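# Move foam block from desk onto low shelf

## Task

Pick up the small foam block that sits on the desk behind the carton stack and set it down on the top of the low shelf. Success requires that the stacked cartons stay where they are, that the low shelf is still standing upright, that the furniture remains roughly in its original spot, and that the robot neither falls nor ends with a tipped trunk.

## Robot and tools

ROBOT. A four-legged robot of roughly 40 kg carrying a single arm (six joints plus a jaw). Its trunk is 0.85 m long with its middle 0.5 m off the floor. With the arm stowed, the body reaches 0.55 m ahead of the base origin (jaw tips), 0.60 m behind it and 0.25 m to either side; swinging legs add about 0.1 m. It turns about the base origin. The arm's shoulder sits 0.29 m ahead of and 0.19 m above the trunk middle; upper arm 0.34 m, forearm about 0.40 m, hand point 0.20 m past the wrist. The hand point lies between the jaws, 4 cm back from their tips.

FRAMES. Base frame: origin on the floor midway between the feet, x forward, y left, z up, metres. The odometry frame is the base frame as it was at scene start; base_odometry reports position there plus heading in rad (positive left, -3.142 to 3.142). It drifts with every move.

TOOL move. Every argument is optional; a call with none just reports state and images. Motions in one call start together.
- base: an object with exactly one key, an offset from where the base last reported itself: forward_m (metres, -3 to 3, negative backs up), left_m (metres, -1.5 to 1.5, negative goes right, no turning), turn_rad (radians, -3 to 3, positive is leftward). Walks under 0.03 m or turns under 0.035 rad are skipped yet still read done.
- joints: an object of absolute targets keyed by name. Trunk: height_m 0.41 to 0.59 (start 0.5), roll_rad -0.58 to 0.58 (positive drops the right side), pitch_rad -0.523 to 0.523 (positive dips the nose), yaw_rad -0.98 to 0.98 (positive left). Settings: obstacle_padding_m 0 to 0.5 (start 0.075), avoid_obstacles 0 or 1 (start 1; 0 lets walks drive into things). Arm, radians: arm_sh0_rad -2.617 to 3.141 (positive swings left), arm_sh1_rad -3.141 to 0.523 (negative lifts; -3.14 stowed), arm_el0_rad 0 to 3.141 (2.98 stowed; below about 0.4 not reachable), arm_el1_rad -2.792 to 2.792, arm_wr0_rad -1.832 to 1.832 (positive tips hand down), arm_wr1_rad -2.879 to 2.879. Jaw: jaw_rad -1.57 (wide) to 0 (shut); jaw_torque_nm 1 to 11 (start 5.5, about 47 N grip; 11 gives about 93 N).
- target: one list of seven numbers [x, y, z, qw, qx, qy, qz], an absolute pose for the hand point in the base frame as it stands when the call begins, metres plus a unit quaternion. It stays in force until another target or arm joint targets are sent, keeping the hand fixed in the room while the body moves. When target is given, joints may carry only the trunk values, the two settings, jaw_rad and jaw_torque_nm.
- speed: hand speed along the way, 0.05 to 0.5 m/s (default 0.25); only allowed with target.
- speeds: top speeds for this call only: forward_m 0.1 to 0.6 m/s, left_m 0.1 to 0.4, turn_rad 0.1 to 1 rad/s.
- cameras: list from front_camera (504x504), hand_camera (644x476), rear_camera (504x504), or all; [] gives none; omitted gives all.
Unknown keys make a call invalid; out-of-range values get it refused. A refusal, or a stop during a call, cancels the remaining move, wait and finished_scene calls of that reply.

TOOL wait: seconds 0 to 10, cameras as in move. TOOL zoom_image: camera name and region [x0, y0, x1, y1] in pixels of that camera's latest image, at most 504 by 504. TOOL read_manual: section "licences" only; moves nothing. TOOL finished_scene: scene number; ends the scene irreversibly, so the goal must already hold by itself.

RESULTS. robot_state: standing, stepping, fault, limp or fallen. hand and hand_x_m to hand_yaw_rad: hand pose estimate in the base frame (yaw, then pitch, then roll; positive pitch points down). base_status, joint_status, hand_status: done, off_target (resting short, maybe still pushing), contact_stop (no progress about 3 s; also when halted before a seen obstacle or by an arm limit; a jaw closing on an object reports it too), time_out. The move line gives done or the worst status. jaw_holding yes means the jaw stopped well short of closing, i.e. probably gripping. hand_force_n: estimated external force (noise up to 15 N still, 25 moving, 30 to 40 with arm stowed or straight); hand_force_up_n is negative when carrying weight. base_stopped_by: obstacle, contact, unknown, nothing. nearest_obstacle_m and bearing (9 and 0 mean none). arm_stopped_by: own_body, joint_end, out_of_reach, force, fault, unknown, nothing. hand_to_target_m: -1 when no target. feet_on_floor lists fl, fr, hl, hr. on_its_own: uncommanded actions; self-balancing steps are not listed, so compare odometry and joint_positions.

CAUTIONS. Walks stop about obstacle_padding_m before obstacles seen by depth cameras and never route around them; they miss table tops, overhangs, thin things and items close beside the robot at start. An unstowed arm and held objects are not protected, and the hand does not slow for things in its path. Lowering or tipping the trunk can ram the arm into the floor. Grip the block from above with it reaching well into the jaws; carry it high. Avoid bumping desk, cartons or shelf, dropping the block, or hard pushes. Before finishing, return roll_rad and pitch_rad to 0 and leave the robot standing.

Each tool is called after "Request:" as name([rows], argument=value, ...), one row to a line, values as JSON.

## Session

Request:
move()

Scene clock: 0.00 s.
base_odometry: x=-0.001 y=+0.000 heading=+0.000
base_status: not commanded
joint_positions: height_m=+0.499 roll_rad=-0.003 pitch_rad=-0.002 yaw_rad=+0.002 obstacle_padding_m=+0.075 avoid_obstacles=+1.000 arm_sh0_rad=+0.000 arm_sh1_rad=-3.140 arm_el0_rad=+2.981 arm_el1_rad=+0.000 arm_wr0_rad=+0.000 arm_wr1_rad=+0.000 jaw_rad=-0.001 jaw_torque_nm=+5.500
joint_status: not commanded
robot_state: standing
hand_x_m: 0.498
hand_y_m: 0.002
hand_z_m: 0.858
hand_roll_rad: -0.005
hand_pitch_rad: -0.161
hand_yaw_rad: 0.001
jaw_holding: no
hand_force_n: 5
hand_force_up_n: 2
base_stopped_by: nothing
nearest_obstacle_m: 9.00
nearest_obstacle_bearing_rad: 0.00
arm_stopped_by: nothing
hand_to_target_m: -1.000
feet_on_floor: stepping
hand: x=+0.4975 y=+0.0019 z=+0.8576 quat_wxyz=(+0.997, -0.003, -0.080, +0.000) (m; base frame)
hand_status: not commanded
pictures: front_camera, hand_camera, rear_camera

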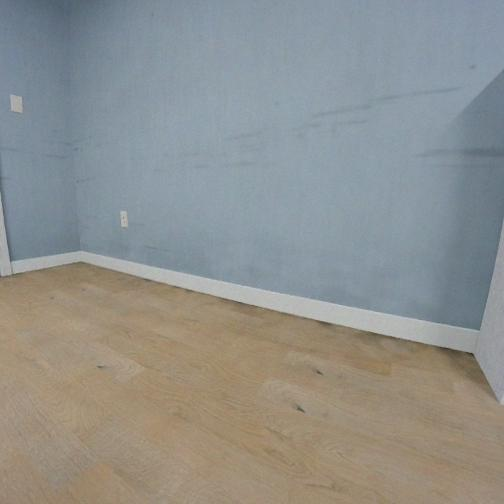

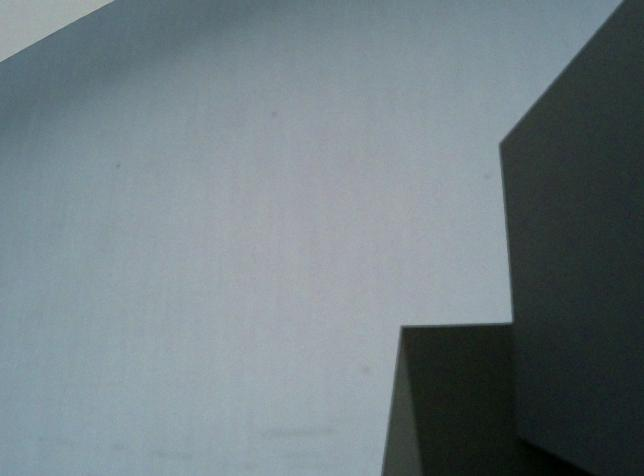

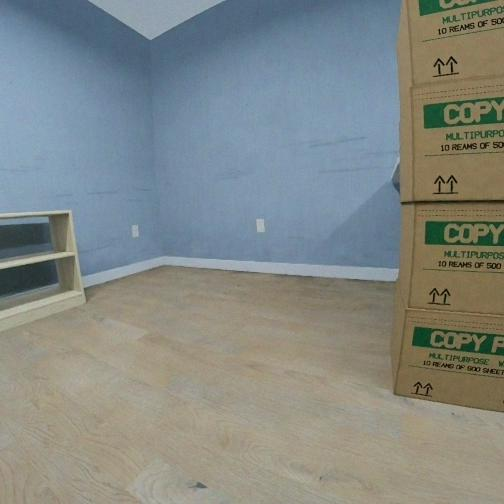

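Request:
move(base={"turn_rad": 1.57})

Request:
move(base={"turn_rad": 0.8}, cameras=["front_camera","rear_camera"])

Scene clock: 10.53 s.
move: done
base_status: done
robot_state: standing
hand_x_m: 0.500
hand_y_m: -0.003
hand_z_m: 0.856
hand_roll_rad: -0.012
hand_pitch_rad: -0.157
hand_yaw_rad: -0.010
jaw_holding: no
hand_force_n: 5
hand_force_up_n: 2
base_stopped_by: nothing
nearest_obstacle_m: 0.57
nearest_obstacle_bearing_rad: 0.83
arm_stopped_by: nothing
hand_to_target_m: -1.000
feet_on_floor: fl fr hl hr

Scene clock: 13.47 s.
move: done
base_odometry: x=-0.003 y=+0.001 heading=+2.380
base_status: done
joint_positions: height_m=+0.499 roll_rad=-0.009 pitch_rad=+0.004 yaw_rad=-0.006 obstacle_padding_m=+0.075 avoid_obstacles=+1.000 arm_sh0_rad=+0.002 arm_sh1_rad=-3.139 arm_el0_rad=+2.982 arm_el1_rad=+0.000 arm_wr0_rad=+0.001 arm_wr1_rad=+0.000 jaw_rad=-0.001 jaw_torque_nm=+5.500
robot_state: standing
hand_x_m: 0.500
hand_y_m: -0.001
hand_z_m: 0.853
hand_roll_rad: -0.011
hand_pitch_rad: -0.151
hand_yaw_rad: -0.004
jaw_holding: no
hand_force_n: 2
hand_force_up_n: 1
base_stopped_by: nothing
nearest_obstacle_m: 0.45
nearest_obstacle_bearing_rad: 0.35
arm_stopped_by: nothing
hand_to_target_m: -1.000
feet_on_floor: fl fr hl hr
hand: x=+0.5001 y=-0.0007 z=+0.8529 quat_wxyz=(+0.997, -0.006, -0.075, -0.003) (m; base frame)
pictures: front_camera, rear_camera

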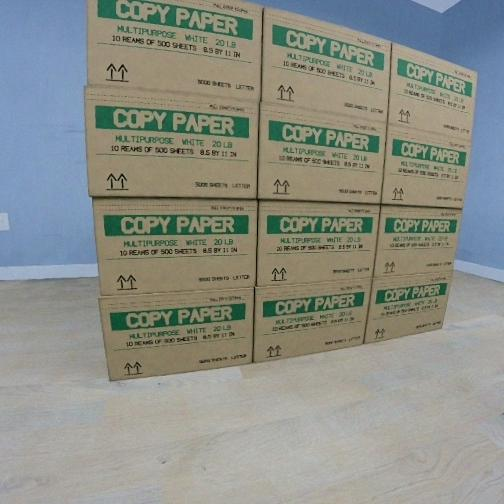

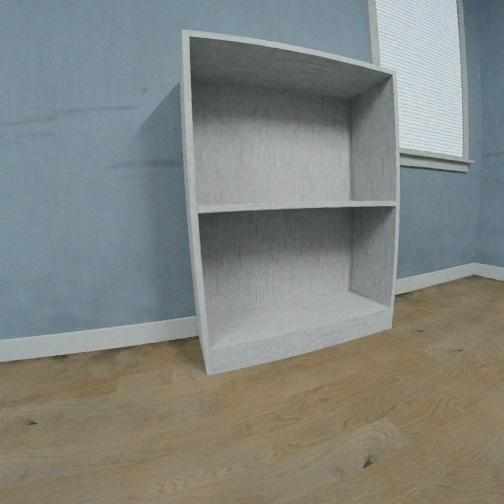

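Request:
move(base={"turn_rad": 0.85})

Request:
move(base={"forward_m": 1.5}, cameras=["front_camera"])

Request:
move(base={"turn_rad": -1.3}, cameras=["front_camera","rear_camera"])

Scene clock: 22.23 s.
move: done
base_status: done
robot_state: standing
hand_x_m: 0.500
hand_y_m: -0.002
hand_z_m: 0.851
hand_roll_rad: -0.011
hand_pitch_rad: -0.148
hand_yaw_rad: -0.005
jaw_holding: no
hand_force_n: 5
hand_force_up_n: 2
base_stopped_by: nothing
nearest_obstacle_m: 0.44
nearest_obstacle_bearing_rad: -0.48
arm_stopped_by: nothing
hand_to_target_m: -1.000
feet_on_floor: fl fr hl hr

Scene clock: 26.87 s.
move: done
base_status: done
robot_state: standing
hand_x_m: 0.498
hand_y_m: 0.007
hand_z_m: 0.856
hand_roll_rad: -0.013
hand_pitch_rad: -0.158
hand_yaw_rad: 0.006
jaw_holding: no
hand_force_n: 6
hand_force_up_n: 2
base_stopped_by: nothing
nearest_obstacle_m: 0.19
nearest_obstacle_bearing_rad: -2.31
arm_stopped_by: nothing
hand_to_target_m: -1.000
feet_on_floor: fl fr hl hr
pictures: front_camera

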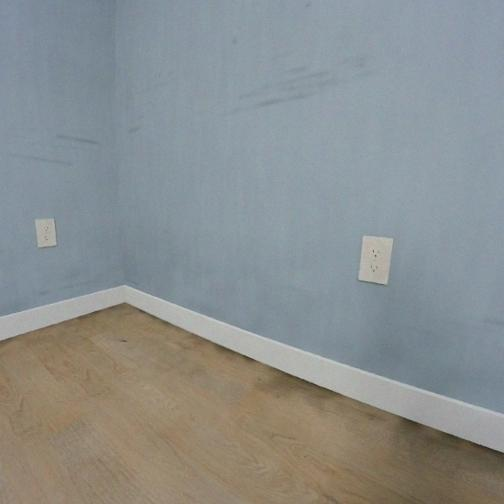

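Scene clock: 30.43 s.
move: done
base_odometry: x=-1.494 y=-0.135 heading=+1.925
base_status: done
joint_positions: height_m=+0.499 roll_rad=-0.004 pitch_rad=+0.003 yaw_rad=+0.019 obstacle_padding_m=+0.075 avoid_obstacles=+1.000 arm_sh0_rad=-0.003 arm_sh1_rad=-3.139 arm_el0_rad=+2.981 arm_el1_rad=+0.000 arm_wr0_rad=+0.002 arm_wr1_rad=+0.000 jaw_rad=-0.001 jaw_torque_nm=+5.500
robot_state: standing
hand_x_m: 0.501
hand_y_m: 0.011
hand_z_m: 0.854
hand_roll_rad: -0.006
hand_pitch_rad: -0.153
hand_yaw_rad: 0.014
jaw_holding: no
hand_force_n: 7
hand_force_up_n: 3
base_stopped_by: nothing
nearest_obstacle_m: 0.15
nearest_obstacle_bearing_rad: -0.68
arm_stopped_by: nothing
hand_to_target_m: -1.000
feet_on_floor: fl fr hl hr
hand: x=+0.5009 y=+0.0106 z=+0.8536 quat_wxyz=(+0.997, -0.002, -0.076, +0.007) (m; base frame)
pictures: front_camera, rear_camera

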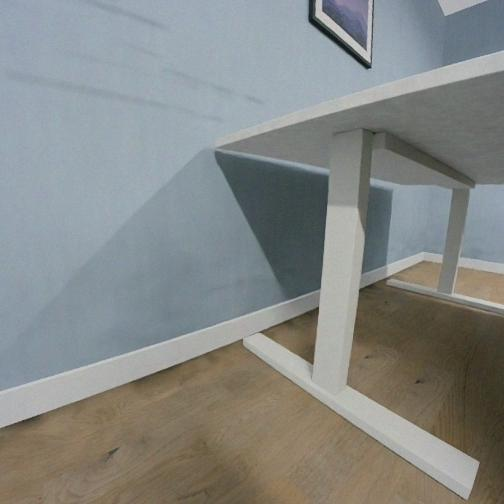

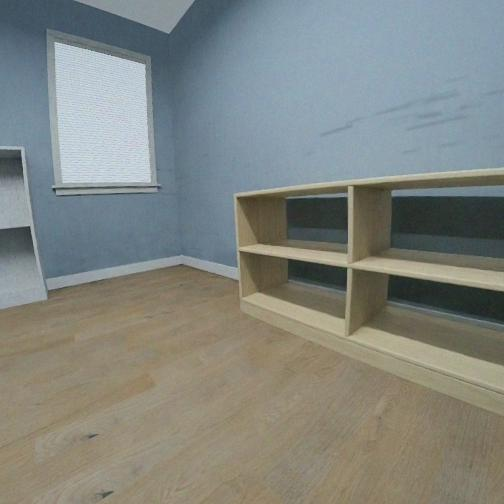

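Request:
move(joints={"arm_sh1_rad": -1.9, "arm_el0_rad": 1.9, "arm_wr0_rad": 0.6, "jaw_rad": -0.5}, cameras=["front_camera","hand_camera"])

Scene clock: 37.37 s.
move: done
base_odometry: x=-1.493 y=-0.137 heading=+1.925
joint_positions: height_m=+0.498 roll_rad=-0.008 pitch_rad=+0.001 yaw_rad=+0.017 obstacle_padding_m=+0.075 avoid_obstacles=+1.000 arm_sh0_rad=-0.003 arm_sh1_rad=-1.908 arm_el0_rad=+1.911 arm_el1_rad=+0.000 arm_wr0_rad=+0.595 arm_wr1_rad=+0.000 jaw_rad=-0.501 jaw_torque_nm=+5.500
joint_status: all done
robot_state: standing
hand_x_m: 0.683
hand_y_m: 0.012
hand_z_m: 0.969
hand_roll_rad: -0.012
hand_pitch_rad: 0.600
hand_yaw_rad: 0.005
jaw_holding: no
hand_force_n: 2
hand_force_up_n: 0
base_stopped_by: nothing
nearest_obstacle_m: 0.15
nearest_obstacle_bearing_rad: -0.68
arm_stopped_by: nothing
hand_to_target_m: -1.000
feet_on_floor: fl fr hl hr
hand: x=+0.6834 y=+0.0116 z=+0.9687 quat_wxyz=(+0.955, -0.007, +0.295, +0.004) (m; base frame)
pictures: front_camera, hand_camera

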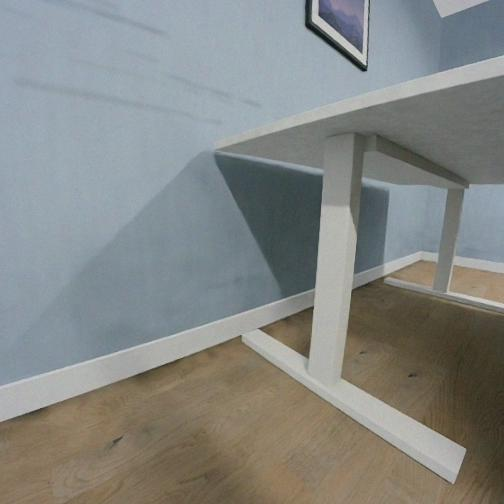

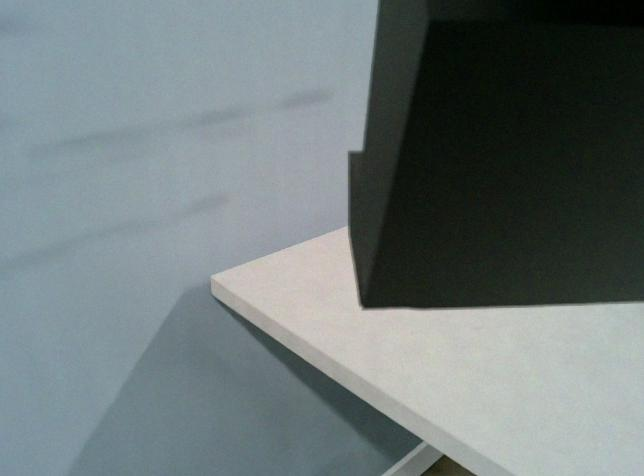

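Request:
move(joints={"arm_sh0_rad": -0.7, "arm_sh1_rad": -1.7, "arm_el0_rad": 1.6, "arm_wr0_rad": 0.7, "jaw_rad": 0}, cameras=["front_camera","hand_camera"])

Scene clock: 41.17 s.
move: done
base_odometry: x=-1.494 y=-0.138 heading=+1.925
joint_positions: height_m=+0.499 roll_rad=-0.008 pitch_rad=+0.001 yaw_rad=+0.017 obstacle_padding_m=+0.075 avoid_obstacles=+1.000 arm_sh0_rad=-0.692 arm_sh1_rad=-1.706 arm_el0_rad=+1.610 arm_el1_rad=+0.000 arm_wr0_rad=+0.695 arm_wr1_rad=+0.000 jaw_rad=-0.001 jaw_torque_nm=+5.500
joint_status: all done
robot_state: standing
hand_x_m: 0.626
hand_y_m: -0.295
hand_z_m: 1.027
hand_roll_rad: -0.011
hand_pitch_rad: 0.595
hand_yaw_rad: -0.682
jaw_holding: no
hand_force_n: 1
hand_force_up_n: 0
base_stopped_by: nothing
nearest_obstacle_m: 0.15
nearest_obstacle_bearing_rad: -0.68
arm_stopped_by: nothing
hand_to_target_m: -1.000
feet_on_floor: fl fr hl hr
hand: x=+0.6259 y=-0.2952 z=+1.0274 quat_wxyz=(+0.901, +0.093, +0.278, -0.318) (m; base frame)
pictures: front_camera, hand_camera

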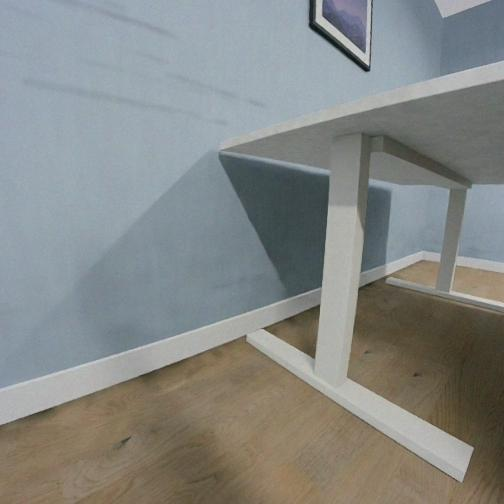

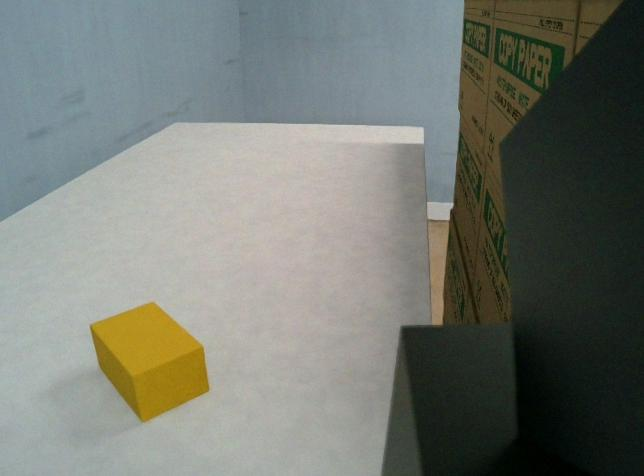

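Request:
move(joints={"arm_sh0_rad": 0, "arm_sh1_rad": -2.1, "arm_el0_rad": 2.0, "arm_wr0_rad": 0.8}, cameras=[])

Request:
move(base={"left_m": 0.1}, cameras=[])

Request:
move(base={"turn_rad": -0.6}, cameras=["front_camera","hand_camera"])

Scene clock: 73.27 s.
move: done
joint_status: all done
robot_state: standing
hand_x_m: 0.613
hand_y_m: 0.010
hand_z_m: 0.970
hand_roll_rad: -0.015
hand_pitch_rad: 0.696
hand_yaw_rad: -0.002
jaw_holding: no
hand_force_n: 4
hand_force_up_n: 1
base_stopped_by: nothing
nearest_obstacle_m: 0.15
nearest_obstacle_bearing_rad: -0.68
arm_stopped_by: nothing
hand_to_target_m: -1.000
feet_on_floor: fl fr hl hr
pictures: none

Scene clock: 75.07 s.
move: done
base_status: done
robot_state: standing
hand_x_m: 0.610
hand_y_m: 0.005
hand_z_m: 0.965
hand_roll_rad: -0.016
hand_pitch_rad: 0.703
hand_yaw_rad: -0.007
jaw_holding: no
hand_force_n: 1
hand_force_up_n: 1
base_stopped_by: nothing
nearest_obstacle_m: 0.23
nearest_obstacle_bearing_rad: -0.74
arm_stopped_by: nothing
hand_to_target_m: -1.000
feet_on_floor: fl fr hl hr
pictures: none

Scene clock: 77.80 s.
move: done
base_odometry: x=-1.586 y=-0.171 heading=+1.319
base_status: done
joint_positions: height_m=+0.498 roll_rad=-0.010 pitch_rad=-0.001 yaw_rad=+0.010 obstacle_padding_m=+0.075 avoid_obstacles=+1.000 arm_sh0_rad=-0.002 arm_sh1_rad=-2.100 arm_el0_rad=+1.998 arm_el1_rad=-0.001 arm_wr0_rad=+0.799 arm_wr1_rad=+0.000 jaw_rad=-0.001 jaw_torque_nm=+5.500
robot_state: standing
hand_x_m: 0.609
hand_y_m: 0.007
hand_z_m: 0.969
hand_roll_rad: -0.016
hand_pitch_rad: 0.698
hand_yaw_rad: -0.003
jaw_holding: no
hand_force_n: 2
hand_force_up_n: 1
base_stopped_by: nothing
nearest_obstacle_m: 0.14
nearest_obstacle_bearing_rad: -0.32
arm_stopped_by: nothing
hand_to_target_m: -1.000
feet_on_floor: fl fr hl hr
hand: x=+0.6091 y=+0.0069 z=+0.9687 quat_wxyz=(+0.940, -0.007, +0.342, +0.001) (m; base frame)
pictures: front_camera, hand_camera

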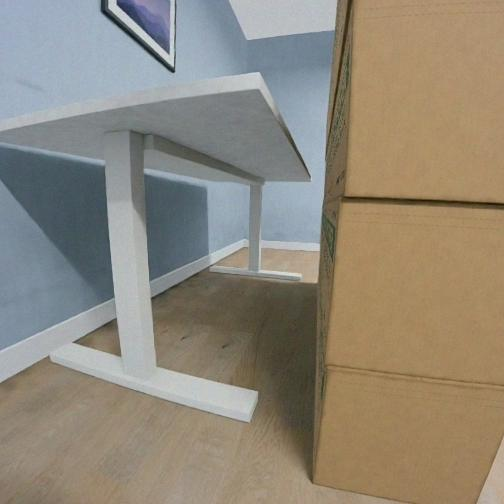

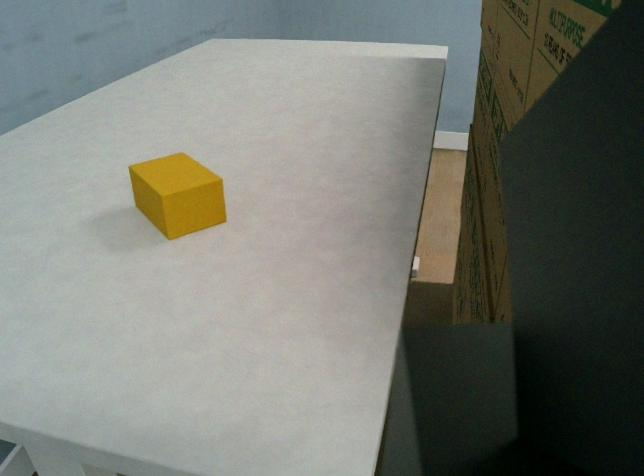

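Request:
move(base={"left_m": 0.15}, cameras=[])

Request:
move(base={"forward_m": 0.33}, joints={"obstacle_padding_m": 0.03}, speeds={"forward_m": 0.3}, cameras=["front_camera","hand_camera"])

Scene clock: 85.30 s.
move: done
base_status: done
robot_state: standing
hand_x_m: 0.609
hand_y_m: 0.003
hand_z_m: 0.972
hand_roll_rad: -0.011
hand_pitch_rad: 0.695
hand_yaw_rad: -0.003
jaw_holding: no
hand_force_n: 2
hand_force_up_n: 1
base_stopped_by: nothing
nearest_obstacle_m: 0.16
nearest_obstacle_bearing_rad: -0.37
arm_stopped_by: nothing
hand_to_target_m: -1.000
feet_on_floor: fl fr hl hr
pictures: none

Scene clock: 87.80 s.
move: done
base_odometry: x=-1.649 y=+0.188 heading=+1.317
base_status: done
joint_positions: height_m=+0.498 roll_rad=-0.001 pitch_rad=-0.005 yaw_rad=+0.005 obstacle_padding_m=+0.030 avoid_obstacles=+1.000 arm_sh0_rad=+0.000 arm_sh1_rad=-2.098 arm_el0_rad=+1.999 arm_el1_rad=-0.001 arm_wr0_rad=+0.799 arm_wr1_rad=+0.000 jaw_rad=-0.001 jaw_torque_nm=+5.500
joint_status: all done
robot_state: standing
hand_x_m: 0.604
hand_y_m: 0.002
hand_z_m: 0.971
hand_roll_rad: -0.004
hand_pitch_rad: 0.696
hand_yaw_rad: 0.001
jaw_holding: no
hand_force_n: 3
hand_force_up_n: 0
base_stopped_by: nothing
nearest_obstacle_m: -0.02
nearest_obstacle_bearing_rad: -0.46
arm_stopped_by: nothing
hand_to_target_m: -1.000
feet_on_floor: fl fr hl hr
hand: x=+0.6036 y=+0.0019 z=+0.9706 quat_wxyz=(+0.940, -0.002, +0.341, +0.001) (m; base frame)
pictures: front_camera, hand_camera

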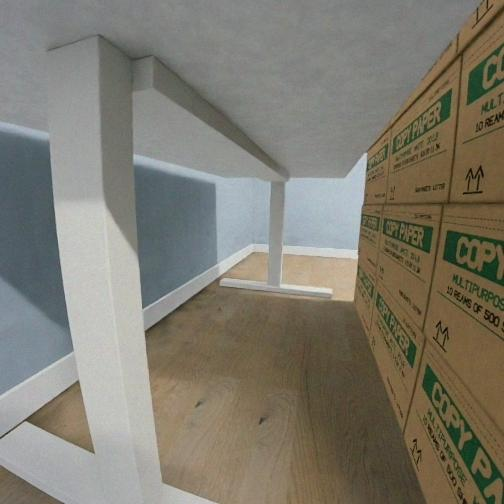

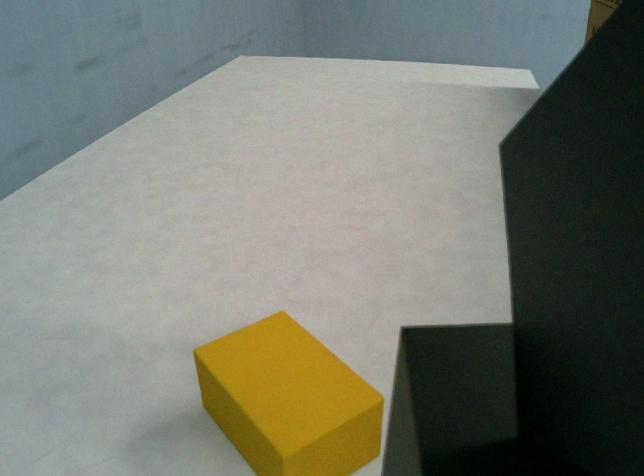

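Request:
move(target=[0.805, 0.078, 0.90, 0.6336, 0.314, 0.6336, -0.314], joints={"jaw_rad": -1.5}, cameras=["hand_camera"])

Scene clock: 99.77 s.
move: off_target
base_odometry: x=-1.649 y=+0.185 heading=+1.317
joint_positions: height_m=+0.499 roll_rad=-0.007 pitch_rad=-0.003 yaw_rad=+0.002 obstacle_padding_m=+0.030 avoid_obstacles=+1.000 arm_sh0_rad=+0.133 arm_sh1_rad=-0.771 arm_el0_rad=+0.536 arm_el1_rad=+0.004 arm_wr0_rad=+1.763 arm_wr1_rad=+1.049 jaw_rad=-1.501 jaw_torque_nm=+5.500
joint_status: all done
robot_state: standing
hand_x_m: 0.810
hand_y_m: 0.078
hand_z_m: 0.897
hand_roll_rad: 0.955
hand_pitch_rad: 1.526
hand_yaw_rad: 0.041
jaw_holding: no
hand_force_n: 3
hand_force_up_n: 0
base_stopped_by: nothing
nearest_obstacle_m: -0.02
nearest_obstacle_bearing_rad: -0.46
arm_stopped_by: nothing
hand_to_target_m: 0.004
feet_on_floor: fl fr hl hr
hand: x=+0.8101 y=+0.0784 z=+0.8974 quat_wxyz=(+0.648, +0.319, +0.621, -0.304) (m; base frame)
hand_status: off_target (0.004 m and 2.6 deg from the pose sent, 0.227 m and 71.7 deg at the start)
pictures: hand_camera

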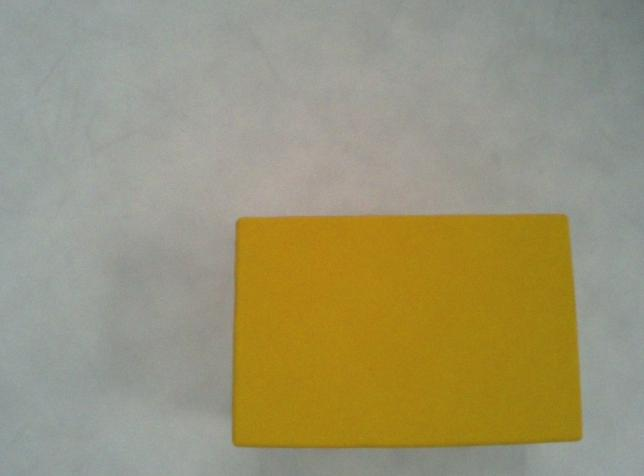

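Request:
move(target=[0.810, 0.087, 0.80, 0.6336, 0.314, 0.6336, -0.314], speed=0.1, cameras=["hand_camera"])

Scene clock: 114.67 s.
move: done
base_odometry: x=-1.649 y=+0.185 heading=+1.317
joint_positions: height_m=+0.499 roll_rad=-0.008 pitch_rad=-0.003 yaw_rad=+0.002 obstacle_padding_m=+0.030 avoid_obstacles=+1.000 arm_sh0_rad=+0.145 arm_sh1_rad=-0.831 arm_el0_rad=+0.877 arm_el1_rad=+0.005 arm_wr0_rad=+1.522 arm_wr1_rad=+1.060 jaw_rad=-1.501 jaw_torque_nm=+5.500
robot_state: standing
hand_x_m: 0.816
hand_y_m: 0.086
hand_z_m: 0.801
hand_roll_rad: 0.294
hand_pitch_rad: 1.565
hand_yaw_rad: -0.620
jaw_holding: no
hand_force_n: 2
hand_force_up_n: 0
base_stopped_by: nothing
nearest_obstacle_m: -0.02
nearest_obstacle_bearing_rad: -0.46
arm_stopped_by: nothing
hand_to_target_m: 0.006
feet_on_floor: fl fr hl hr
hand: x=+0.8161 y=+0.0861 z=+0.8008 quat_wxyz=(+0.637, +0.312, +0.632, -0.312) (m; base frame)
hand_status: done (0.006 m and 0.5 deg from the pose sent, 0.098 m and 2.6 deg at the start)
pictures: hand_camera

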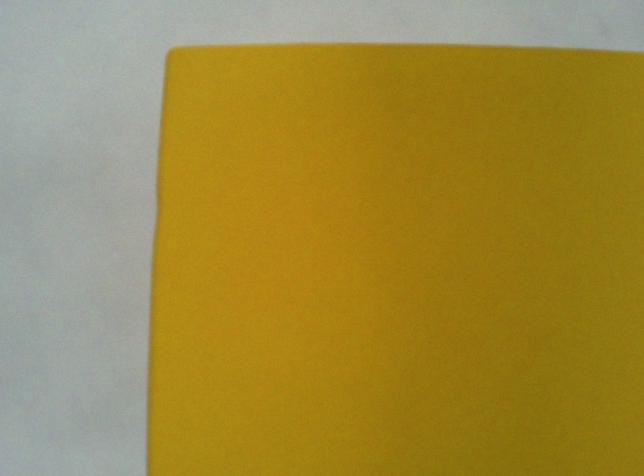

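Request:
move(target=[0.810, 0.087, 0.765, 0.6336, 0.314, 0.6336, -0.314], speed=0.05, cameras=["hand_camera"])

Scene clock: 120.73 s.
move: done
base_odometry: x=-1.649 y=+0.185 heading=+1.317
joint_positions: height_m=+0.499 roll_rad=-0.008 pitch_rad=-0.003 yaw_rad=+0.002 obstacle_padding_m=+0.030 avoid_obstacles=+1.000 arm_sh0_rad=+0.147 arm_sh1_rad=-0.850 arm_el0_rad=+0.992 arm_el1_rad=+0.006 arm_wr0_rad=+1.426 arm_wr1_rad=+1.062 jaw_rad=-1.501 jaw_torque_nm=+5.500
robot_state: standing
hand_x_m: 0.816
hand_y_m: 0.087
hand_z_m: 0.766
hand_roll_rad: 0.349
hand_pitch_rad: 1.565
hand_yaw_rad: -0.564
jaw_holding: no
hand_force_n: 4
hand_force_up_n: -1
base_stopped_by: nothing
nearest_obstacle_m: -0.02
nearest_obstacle_bearing_rad: -0.46
arm_stopped_by: nothing
hand_to_target_m: 0.006
feet_on_floor: fl fr hl hr
hand: x=+0.8160 y=+0.0870 z=+0.7657 quat_wxyz=(+0.637, +0.312, +0.632, -0.312) (m; base frame)
hand_status: done (0.006 m and 0.5 deg from the pose sent, 0.036 m and 0.5 deg at the start)
pictures: hand_camera

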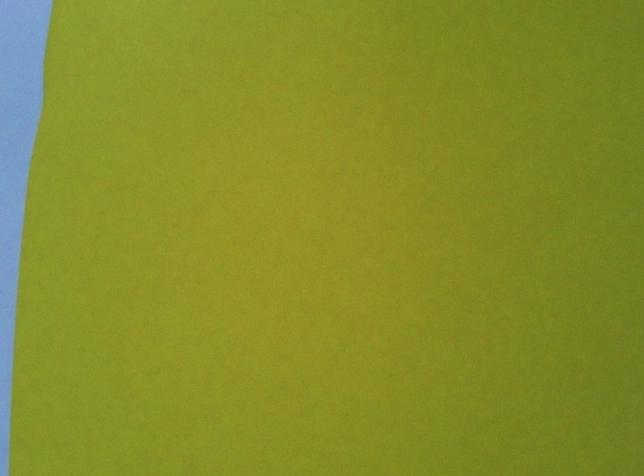

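Request:
move(joints={"jaw_rad": 0, "jaw_torque_nm": 4}, cameras=["hand_camera"])

Request:
move(target=[0.810, 0.087, 0.87, 0.6336, 0.314, 0.6336, -0.314], speed=0.1, cameras=["hand_camera","front_camera"])

Scene clock: 127.03 s.
move: contact_stop
base_odometry: x=-1.649 y=+0.185 heading=+1.317
joint_positions: height_m=+0.499 roll_rad=-0.008 pitch_rad=-0.004 yaw_rad=+0.001 obstacle_padding_m=+0.030 avoid_obstacles=+1.000 arm_sh0_rad=+0.149 arm_sh1_rad=-0.867 arm_el0_rad=+1.012 arm_el1_rad=+0.003 arm_wr0_rad=+1.416 arm_wr1_rad=+1.064 jaw_rad=-0.801 jaw_torque_nm=+4.000
joint_status: jaw_rad contact_stop (moved +0.700 of +1.501); the others done
robot_state: standing
hand_x_m: 0.814
hand_y_m: 0.085
hand_z_m: 0.770
hand_roll_rad: 0.601
hand_pitch_rad: 1.557
hand_yaw_rad: -0.315
jaw_holding: yes
hand_force_n: 4
hand_force_up_n: 2
base_stopped_by: nothing
nearest_obstacle_m: -0.02
nearest_obstacle_bearing_rad: -0.46
arm_stopped_by: nothing
hand_to_target_m: 0.006
feet_on_floor: fl fr hl hr
hand: x=+0.8136 y=+0.0850 z=+0.7695 quat_wxyz=(+0.639, +0.313, +0.630, -0.312) (m; base frame)
pictures: hand_camera

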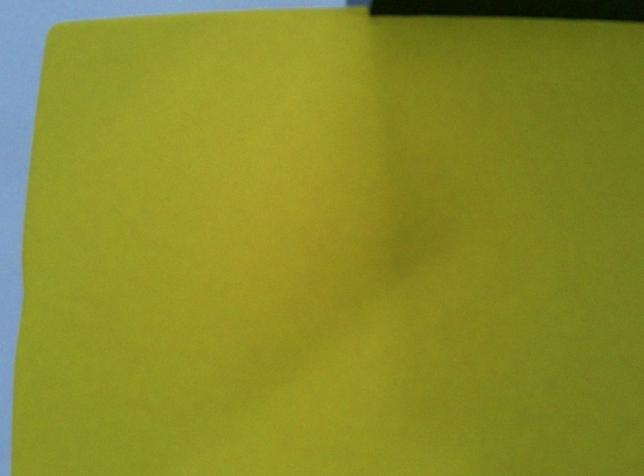

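not run: a stop came earlier in this reply.

Request:
move(target=[0.81, 0.085, 0.89, 0.6336, 0.314, 0.6336, -0.314], speed=0.1, cameras=["hand_camera","front_camera"])

Scene clock: 131.80 s.
move: done
base_odometry: x=-1.650 y=+0.185 heading=+1.317
joint_positions: height_m=+0.499 roll_rad=-0.008 pitch_rad=-0.003 yaw_rad=+0.002 obstacle_padding_m=+0.030 avoid_obstacles=+1.000 arm_sh0_rad=+0.143 arm_sh1_rad=-0.768 arm_el0_rad=+0.550 arm_el1_rad=+0.006 arm_wr0_rad=+1.763 arm_wr1_rad=+1.064 jaw_rad=-0.800 jaw_torque_nm=+4.000
robot_state: standing
hand_x_m: 0.809
hand_y_m: 0.084
hand_z_m: 0.889
hand_roll_rad: 0.919
hand_pitch_rad: 1.544
hand_yaw_rad: 0.000
jaw_holding: yes
hand_force_n: 2
hand_force_up_n: 0
base_stopped_by: nothing
nearest_obstacle_m: -0.02
nearest_obstacle_bearing_rad: -0.46
arm_stopped_by: nothing
hand_to_target_m: 0.002
feet_on_floor: fl fr hl hr
hand: x=+0.8090 y=+0.0837 z=+0.8895 quat_wxyz=(+0.642, +0.318, +0.625, -0.309) (m; base frame)
hand_status: done (0.002 m and 1.6 deg from the pose sent, 0.121 m and 0.8 deg at the start)
pictures: front_camera, hand_camera

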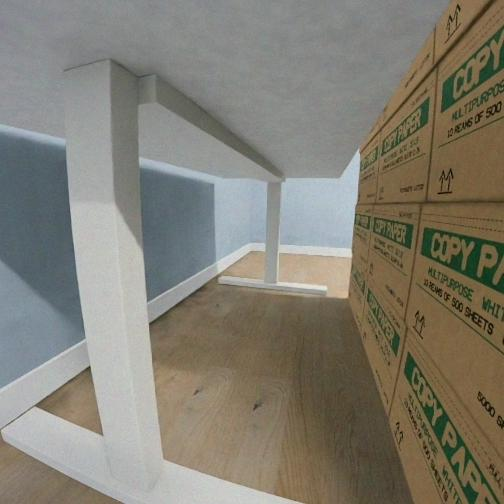

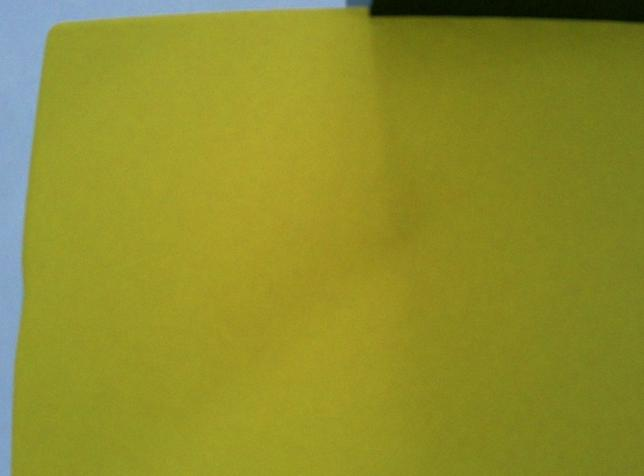

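Request:
move(joints={"arm_sh0_rad": 0, "arm_sh1_rad": -2.1, "arm_el0_rad": 2.0, "arm_wr0_rad": 0.9}, cameras=["hand_camera"])

Request:
move(base={"forward_m": -0.48}, speeds={"forward_m": 0.35}, cameras=["hand_camera"])

Request:
move(base={"left_m": -0.4}, speeds={"left_m": 0.3}, cameras=["front_camera","rear_camera","hand_camera"])

Scene clock: 144.93 s.
move: done
joint_status: all done
robot_state: standing
hand_x_m: 0.599
hand_y_m: 0.009
hand_z_m: 0.955
hand_roll_rad: 1.060
hand_pitch_rad: 0.805
hand_yaw_rad: 0.012
jaw_holding: yes
hand_force_n: 4
hand_force_up_n: 1
base_stopped_by: nothing
nearest_obstacle_m: -0.02
nearest_obstacle_bearing_rad: -0.46
arm_stopped_by: nothing
hand_to_target_m: -1.000
feet_on_floor: fl fr hl hr
pictures: hand_camera

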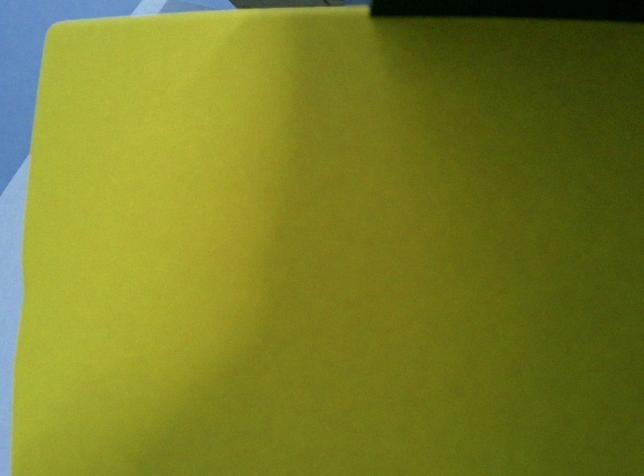

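Scene clock: 147.87 s.
move: done
base_status: done
robot_state: standing
hand_x_m: 0.597
hand_y_m: 0.004
hand_z_m: 0.956
hand_roll_rad: 1.058
hand_pitch_rad: 0.800
hand_yaw_rad: 0.000
jaw_holding: yes
hand_force_n: 3
hand_force_up_n: 0
base_stopped_by: nothing
nearest_obstacle_m: 0.19
nearest_obstacle_bearing_rad: -2.95
arm_stopped_by: nothing
hand_to_target_m: -1.000
feet_on_floor: fl fr hl hr
pictures: hand_camera

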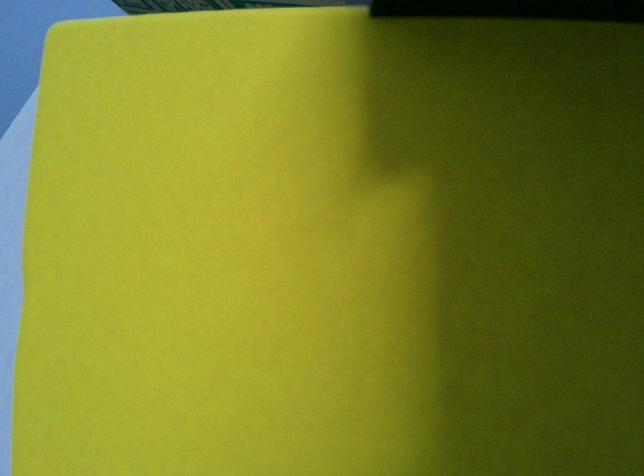

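Scene clock: 150.83 s.
move: done
base_odometry: x=-1.389 y=-0.379 heading=+1.316
base_status: done
joint_positions: height_m=+0.499 roll_rad=-0.013 pitch_rad=-0.009 yaw_rad=+0.004 obstacle_padding_m=+0.030 avoid_obstacles=+1.000 arm_sh0_rad=-0.002 arm_sh1_rad=-2.098 arm_el0_rad=+1.999 arm_el1_rad=+0.006 arm_wr0_rad=+0.901 arm_wr1_rad=+1.064 jaw_rad=-0.800 jaw_torque_nm=+4.000
robot_state: standing
hand_x_m: 0.598
hand_y_m: 0.005
hand_z_m: 0.959
hand_roll_rad: 1.052
hand_pitch_rad: 0.794
hand_yaw_rad: -0.007
jaw_holding: yes
hand_force_n: 2
hand_force_up_n: 0
base_stopped_by: nothing
nearest_obstacle_m: 0.19
nearest_obstacle_bearing_rad: 2.83
arm_stopped_by: nothing
hand_to_target_m: -1.000
feet_on_floor: fl fr hl hr
hand: x=+0.5977 y=+0.0047 z=+0.9590 quat_wxyz=(+0.797, +0.464, +0.333, -0.197) (m; base frame)
pictures: front_camera, hand_camera, rear_camera

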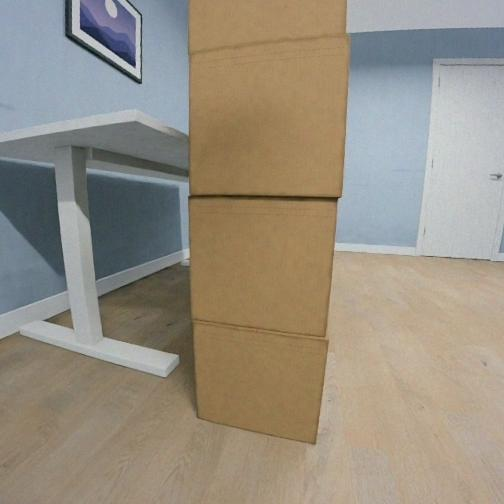

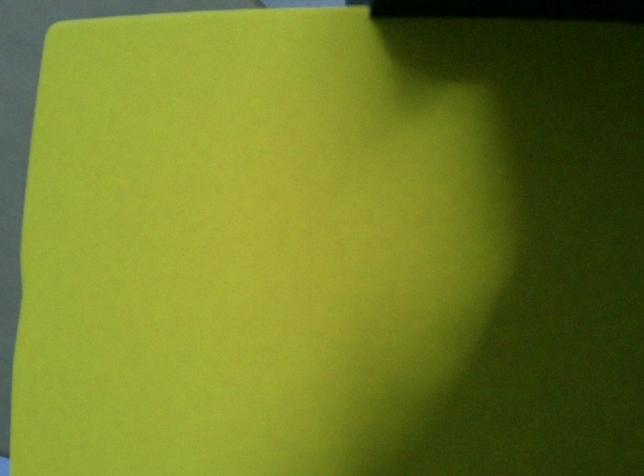

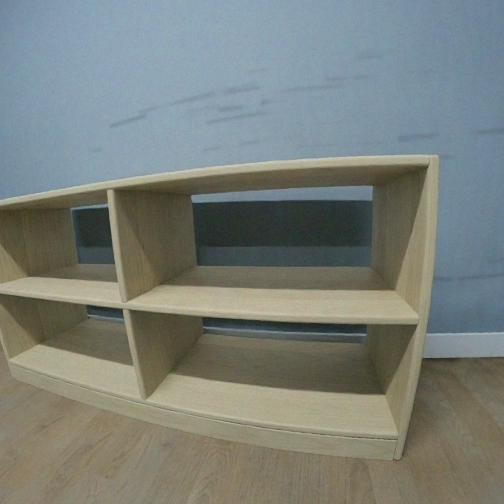

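Request:
move(base={"turn_rad": 2.9}, speeds={"turn_rad": 0.7}, cameras=["front_camera","rear_camera","hand_camera"])

Scene clock: 159.03 s.
move: done
base_odometry: x=-1.391 y=-0.378 heading=-2.063
base_status: done
joint_positions: height_m=+0.498 roll_rad=-0.001 pitch_rad=+0.014 yaw_rad=-0.011 obstacle_padding_m=+0.030 avoid_obstacles=+1.000 arm_sh0_rad=+0.005 arm_sh1_rad=-2.100 arm_el0_rad=+1.999 arm_el1_rad=+0.007 arm_wr0_rad=+0.900 arm_wr1_rad=+1.064 jaw_rad=-0.800 jaw_torque_nm=+4.000
robot_state: standing
hand_x_m: 0.599
hand_y_m: -0.002
hand_z_m: 0.945
hand_roll_rad: 1.070
hand_pitch_rad: 0.813
hand_yaw_rad: -0.003
jaw_holding: yes
hand_force_n: 1
hand_force_up_n: 0
base_stopped_by: nothing
nearest_obstacle_m: 0.15
nearest_obstacle_bearing_rad: -3.01
arm_stopped_by: nothing
hand_to_target_m: -1.000
feet_on_floor: fl fr hl hr
hand: x=+0.5991 y=-0.0019 z=+0.9449 quat_wxyz=(+0.790, +0.469, +0.340, -0.203) (m; base frame)
pictures: front_camera, hand_camera, rear_camera

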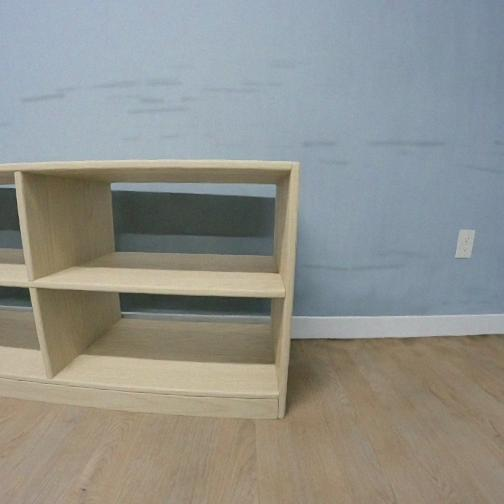

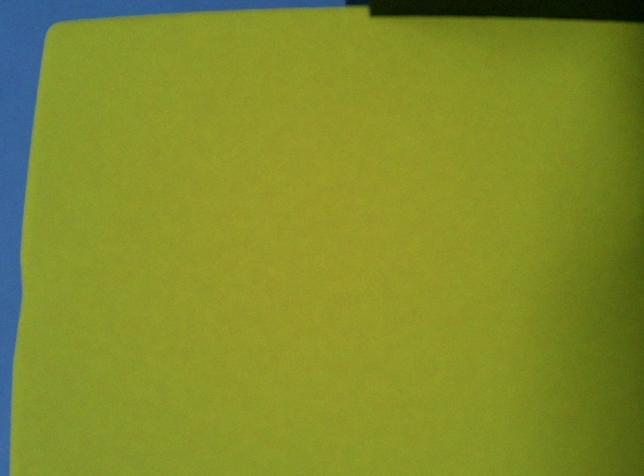

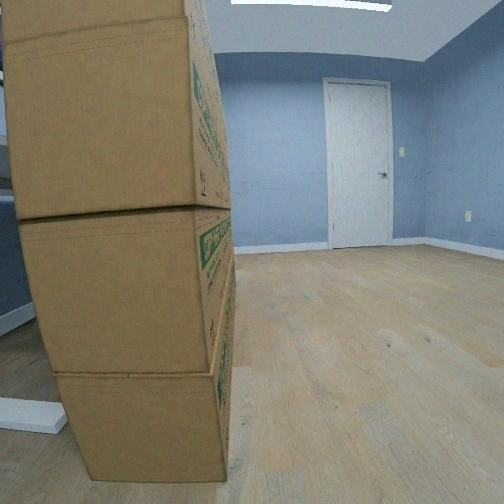

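Request:
move(base={"left_m": 0.22}, speeds={"left_m": 0.3}, cameras=[])

Request:
move(base={"forward_m": 0.25}, speeds={"forward_m": 0.3}, cameras=["front_camera"])

Scene clock: 204.73 s.
move: done
base_status: done
robot_state: standing
hand_x_m: 0.596
hand_y_m: 0.000
hand_z_m: 0.955
hand_roll_rad: 1.072
hand_pitch_rad: 0.798
hand_yaw_rad: 0.008
jaw_holding: yes
hand_force_n: 2
hand_force_up_n: 0
base_stopped_by: nothing
nearest_obstacle_m: 0.16
nearest_obstacle_bearing_rad: -2.77
arm_stopped_by: nothing
hand_to_target_m: -1.000
feet_on_floor: fl fr hl hr
pictures: none

Scene clock: 207.00 s.
move: done
base_odometry: x=-1.316 y=-0.702 heading=-2.060
base_status: done
joint_positions: height_m=+0.499 roll_rad=-0.005 pitch_rad=-0.006 yaw_rad=+0.002 obstacle_padding_m=+0.030 avoid_obstacles=+1.000 arm_sh0_rad=+0.002 arm_sh1_rad=-2.096 arm_el0_rad=+1.997 arm_el1_rad=+0.005 arm_wr0_rad=+0.899 arm_wr1_rad=+1.064 jaw_rad=-0.800 jaw_torque_nm=+4.000
robot_state: standing
hand_x_m: 0.597
hand_y_m: 0.006
hand_z_m: 0.958
hand_roll_rad: 1.062
hand_pitch_rad: 0.795
hand_yaw_rad: 0.002
jaw_holding: yes
hand_force_n: 3
hand_force_up_n: -1
base_stopped_by: nothing
nearest_obstacle_m: 0.06
nearest_obstacle_bearing_rad: -0.04
arm_stopped_by: nothing
hand_to_target_m: -1.000
feet_on_floor: fl fr hl hr
hand: x=+0.5970 y=+0.0063 z=+0.9582 quat_wxyz=(+0.795, +0.467, +0.334, -0.195) (m; base frame)
pictures: front_camera

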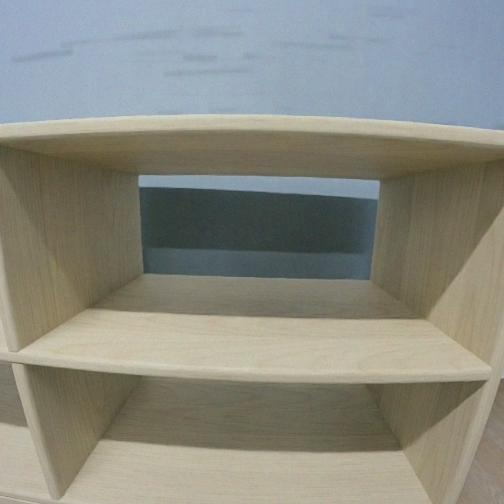

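Request:
move(target=[0.77, 0.0, 0.78, 0.61, 0.3575, 0.61, -0.3575], speed=0.2, cameras=["hand_camera","front_camera"])

Request:
move(target=[0.77, 0.0, 0.69, 0.61, 0.3575, 0.61, -0.3575], speed=0.05, cameras=["hand_camera"])

Scene clock: 215.13 s.
move: done
robot_state: standing
hand_x_m: 0.766
hand_y_m: 0.001
hand_z_m: 0.781
hand_roll_rad: 2.758
hand_pitch_rad: 1.566
hand_yaw_rad: 1.693
jaw_holding: yes
hand_force_n: 3
hand_force_up_n: -2
base_stopped_by: nothing
nearest_obstacle_m: 0.06
nearest_obstacle_bearing_rad: -0.04
arm_stopped_by: nothing
hand_to_target_m: 0.007
feet_on_floor: fl fr hl hr
hand_status: done (0.007 m and 0.4 deg from the pose sent, 0.248 m and 44.5 deg at the start)
pictures: front_camera, hand_camera

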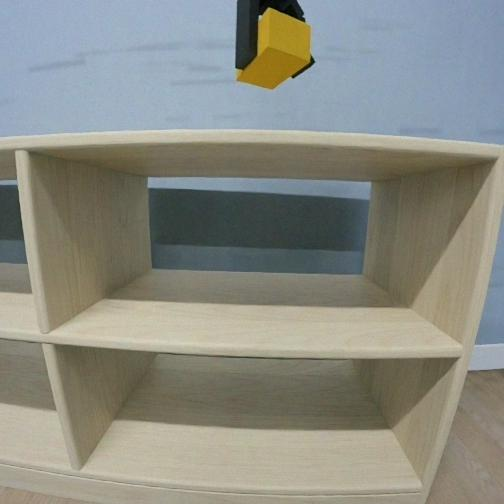

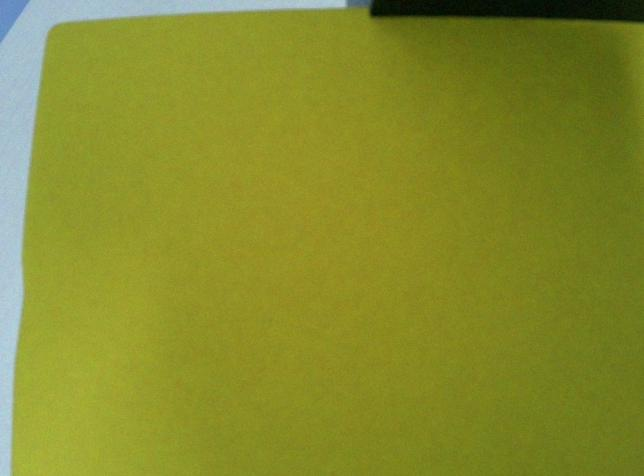

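Scene clock: 217.20 s.
move: done
base_odometry: x=-1.315 y=-0.699 heading=-2.060
joint_positions: height_m=+0.498 roll_rad=+0.000 pitch_rad=+0.004 yaw_rad=+0.002 obstacle_padding_m=+0.030 avoid_obstacles=+1.000 arm_sh0_rad=-0.002 arm_sh1_rad=-1.014 arm_el0_rad=+1.409 arm_el1_rad=+0.005 arm_wr0_rad=+1.176 arm_wr1_rad=+1.064 jaw_rad=-0.800 jaw_torque_nm=+4.000
robot_state: standing
hand_x_m: 0.775
hand_y_m: 0.001
hand_z_m: 0.689
hand_roll_rad: -2.802
hand_pitch_rad: 1.564
hand_yaw_rad: 2.414
jaw_holding: yes
hand_force_n: 4
hand_force_up_n: -2
base_stopped_by: nothing
nearest_obstacle_m: 0.06
nearest_obstacle_bearing_rad: -0.04
arm_stopped_by: nothing
hand_to_target_m: 0.005
feet_on_floor: fl fr hl hr
hand: x=+0.7746 y=+0.0010 z=+0.6893 quat_wxyz=(+0.607, +0.360, +0.611, -0.359) (m; base frame)
hand_status: done (0.005 m and 0.5 deg from the pose sent, 0.091 m and 0.4 deg at the start)
pictures: hand_camera

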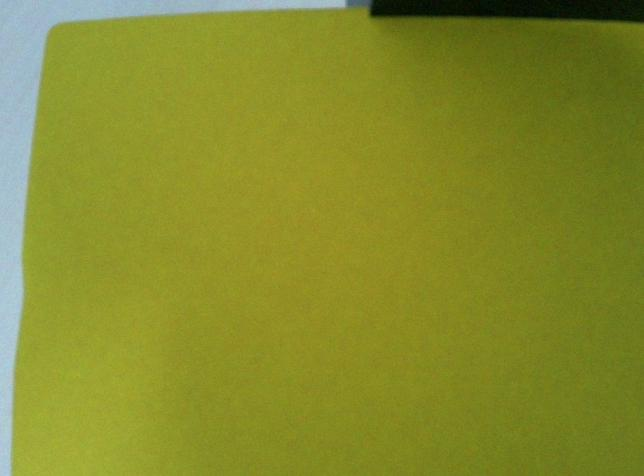

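Request:
move(target=[0.77, 0.0, 0.675, 0.61, 0.3575, 0.61, -0.3575], speed=0.05, cameras=["front_camera"])

Request:
zoom_image(camera="front_camera", region=[180, 40, 380, 180])

Scene clock: 220.30 s.
move: done
base_odometry: x=-1.315 y=-0.698 heading=-2.060
joint_positions: height_m=+0.498 roll_rad=+0.000 pitch_rad=+0.005 yaw_rad=+0.002 obstacle_padding_m=+0.030 avoid_obstacles=+1.000 arm_sh0_rad=-0.003 arm_sh1_rad=-1.008 arm_el0_rad=+1.434 arm_el1_rad=+0.005 arm_wr0_rad=+1.146 arm_wr1_rad=+1.064 jaw_rad=-0.800 jaw_torque_nm=+4.000
robot_state: standing
hand_x_m: 0.774
hand_y_m: 0.000
hand_z_m: 0.676
hand_roll_rad: -2.681
hand_pitch_rad: 1.563
hand_yaw_rad: 2.534
jaw_holding: yes
hand_force_n: 2
hand_force_up_n: -1
base_stopped_by: nothing
nearest_obstacle_m: 0.06
nearest_obstacle_bearing_rad: -0.04
arm_stopped_by: nothing
hand_to_target_m: 0.004
feet_on_floor: fl fr hl hr
hand: x=+0.7737 y=+0.0001 z=+0.6755 quat_wxyz=(+0.606, +0.360, +0.611, -0.360) (m; base frame)
hand_status: done (0.004 m and 0.6 deg from the pose sent, 0.015 m and 0.5 deg at the start)
pictures: front_camera

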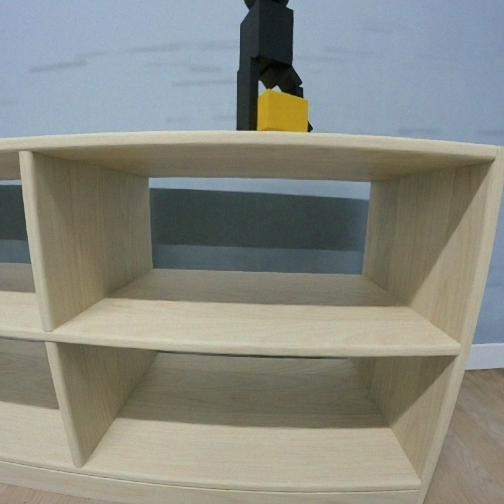

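Scaled by 2.520.

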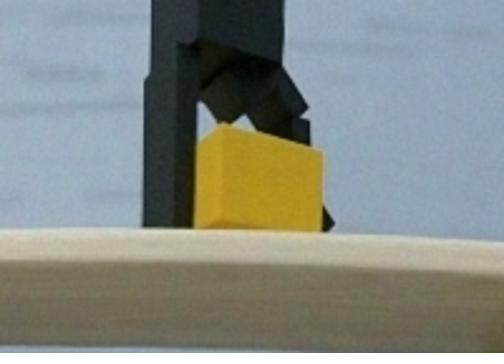

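Request:
move(target=[0.77, 0.0, 0.665, 0.61, 0.3575, 0.61, -0.3575], speed=0.05, cameras=[])

Request:
move(target=[0.77, 0.0, 0.655, 0.61, 0.3575, 0.61, -0.3575], speed=0.05, cameras=["hand_camera","front_camera"])

Scene clock: 224.07 s.
move: done
robot_state: standing
hand_x_m: 0.772
hand_y_m: 0.000
hand_z_m: 0.665
hand_roll_rad: -2.862
hand_pitch_rad: 1.564
hand_yaw_rad: 2.353
jaw_holding: yes
hand_force_n: 1
hand_force_up_n: -1
base_stopped_by: nothing
nearest_obstacle_m: 0.06
nearest_obstacle_bearing_rad: -0.04
arm_stopped_by: nothing
hand_to_target_m: 0.002
feet_on_floor: fl fr hl hr
hand_status: done (0.002 m and 0.6 deg from the pose sent, 0.011 m and 0.6 deg at the start)
pictures: none

Scene clock: 224.53 s.
move: done
base_odometry: x=-1.315 y=-0.698 heading=-2.060
joint_positions: height_m=+0.498 roll_rad=+0.001 pitch_rad=+0.005 yaw_rad=+0.002 obstacle_padding_m=+0.030 avoid_obstacles=+1.000 arm_sh0_rad=-0.003 arm_sh1_rad=-0.994 arm_el0_rad=+1.465 arm_el1_rad=+0.005 arm_wr0_rad=+1.100 arm_wr1_rad=+1.064 jaw_rad=-0.800 jaw_torque_nm=+4.000
robot_state: standing
hand_x_m: 0.773
hand_y_m: 0.000
hand_z_m: 0.655
hand_roll_rad: -2.753
hand_pitch_rad: 1.564
hand_yaw_rad: 2.462
jaw_holding: yes
hand_force_n: 1
hand_force_up_n: 0
base_stopped_by: nothing
nearest_obstacle_m: 0.06
nearest_obstacle_bearing_rad: -0.04
arm_stopped_by: nothing
hand_to_target_m: 0.003
feet_on_floor: fl fr hl hr
hand: x=+0.7726 y=+0.0002 z=+0.6550 quat_wxyz=(+0.606, +0.360, +0.611, -0.360) (m; base frame)
hand_status: done (0.003 m and 0.6 deg from the pose sent, 0.011 m and 0.6 deg at the start)
pictures: front_camera, hand_camera

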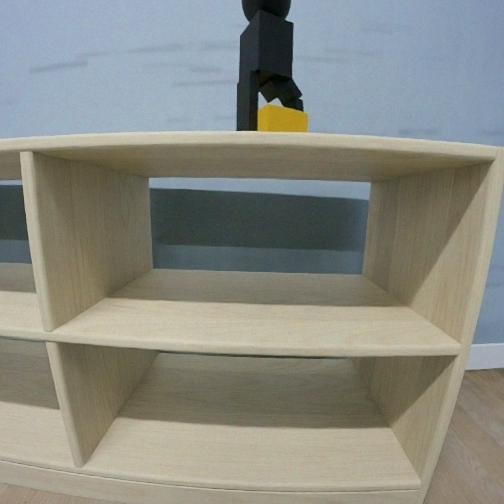

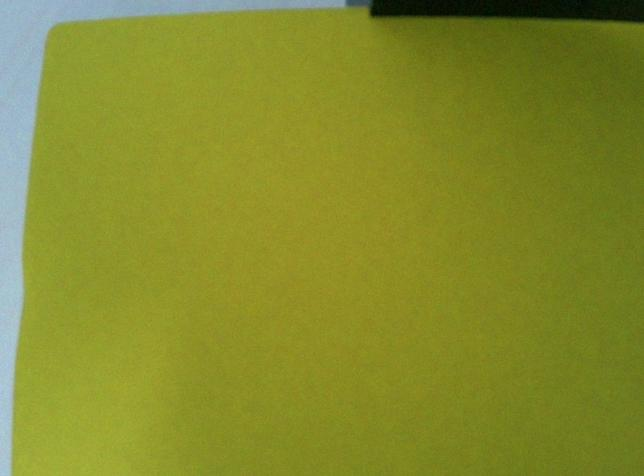

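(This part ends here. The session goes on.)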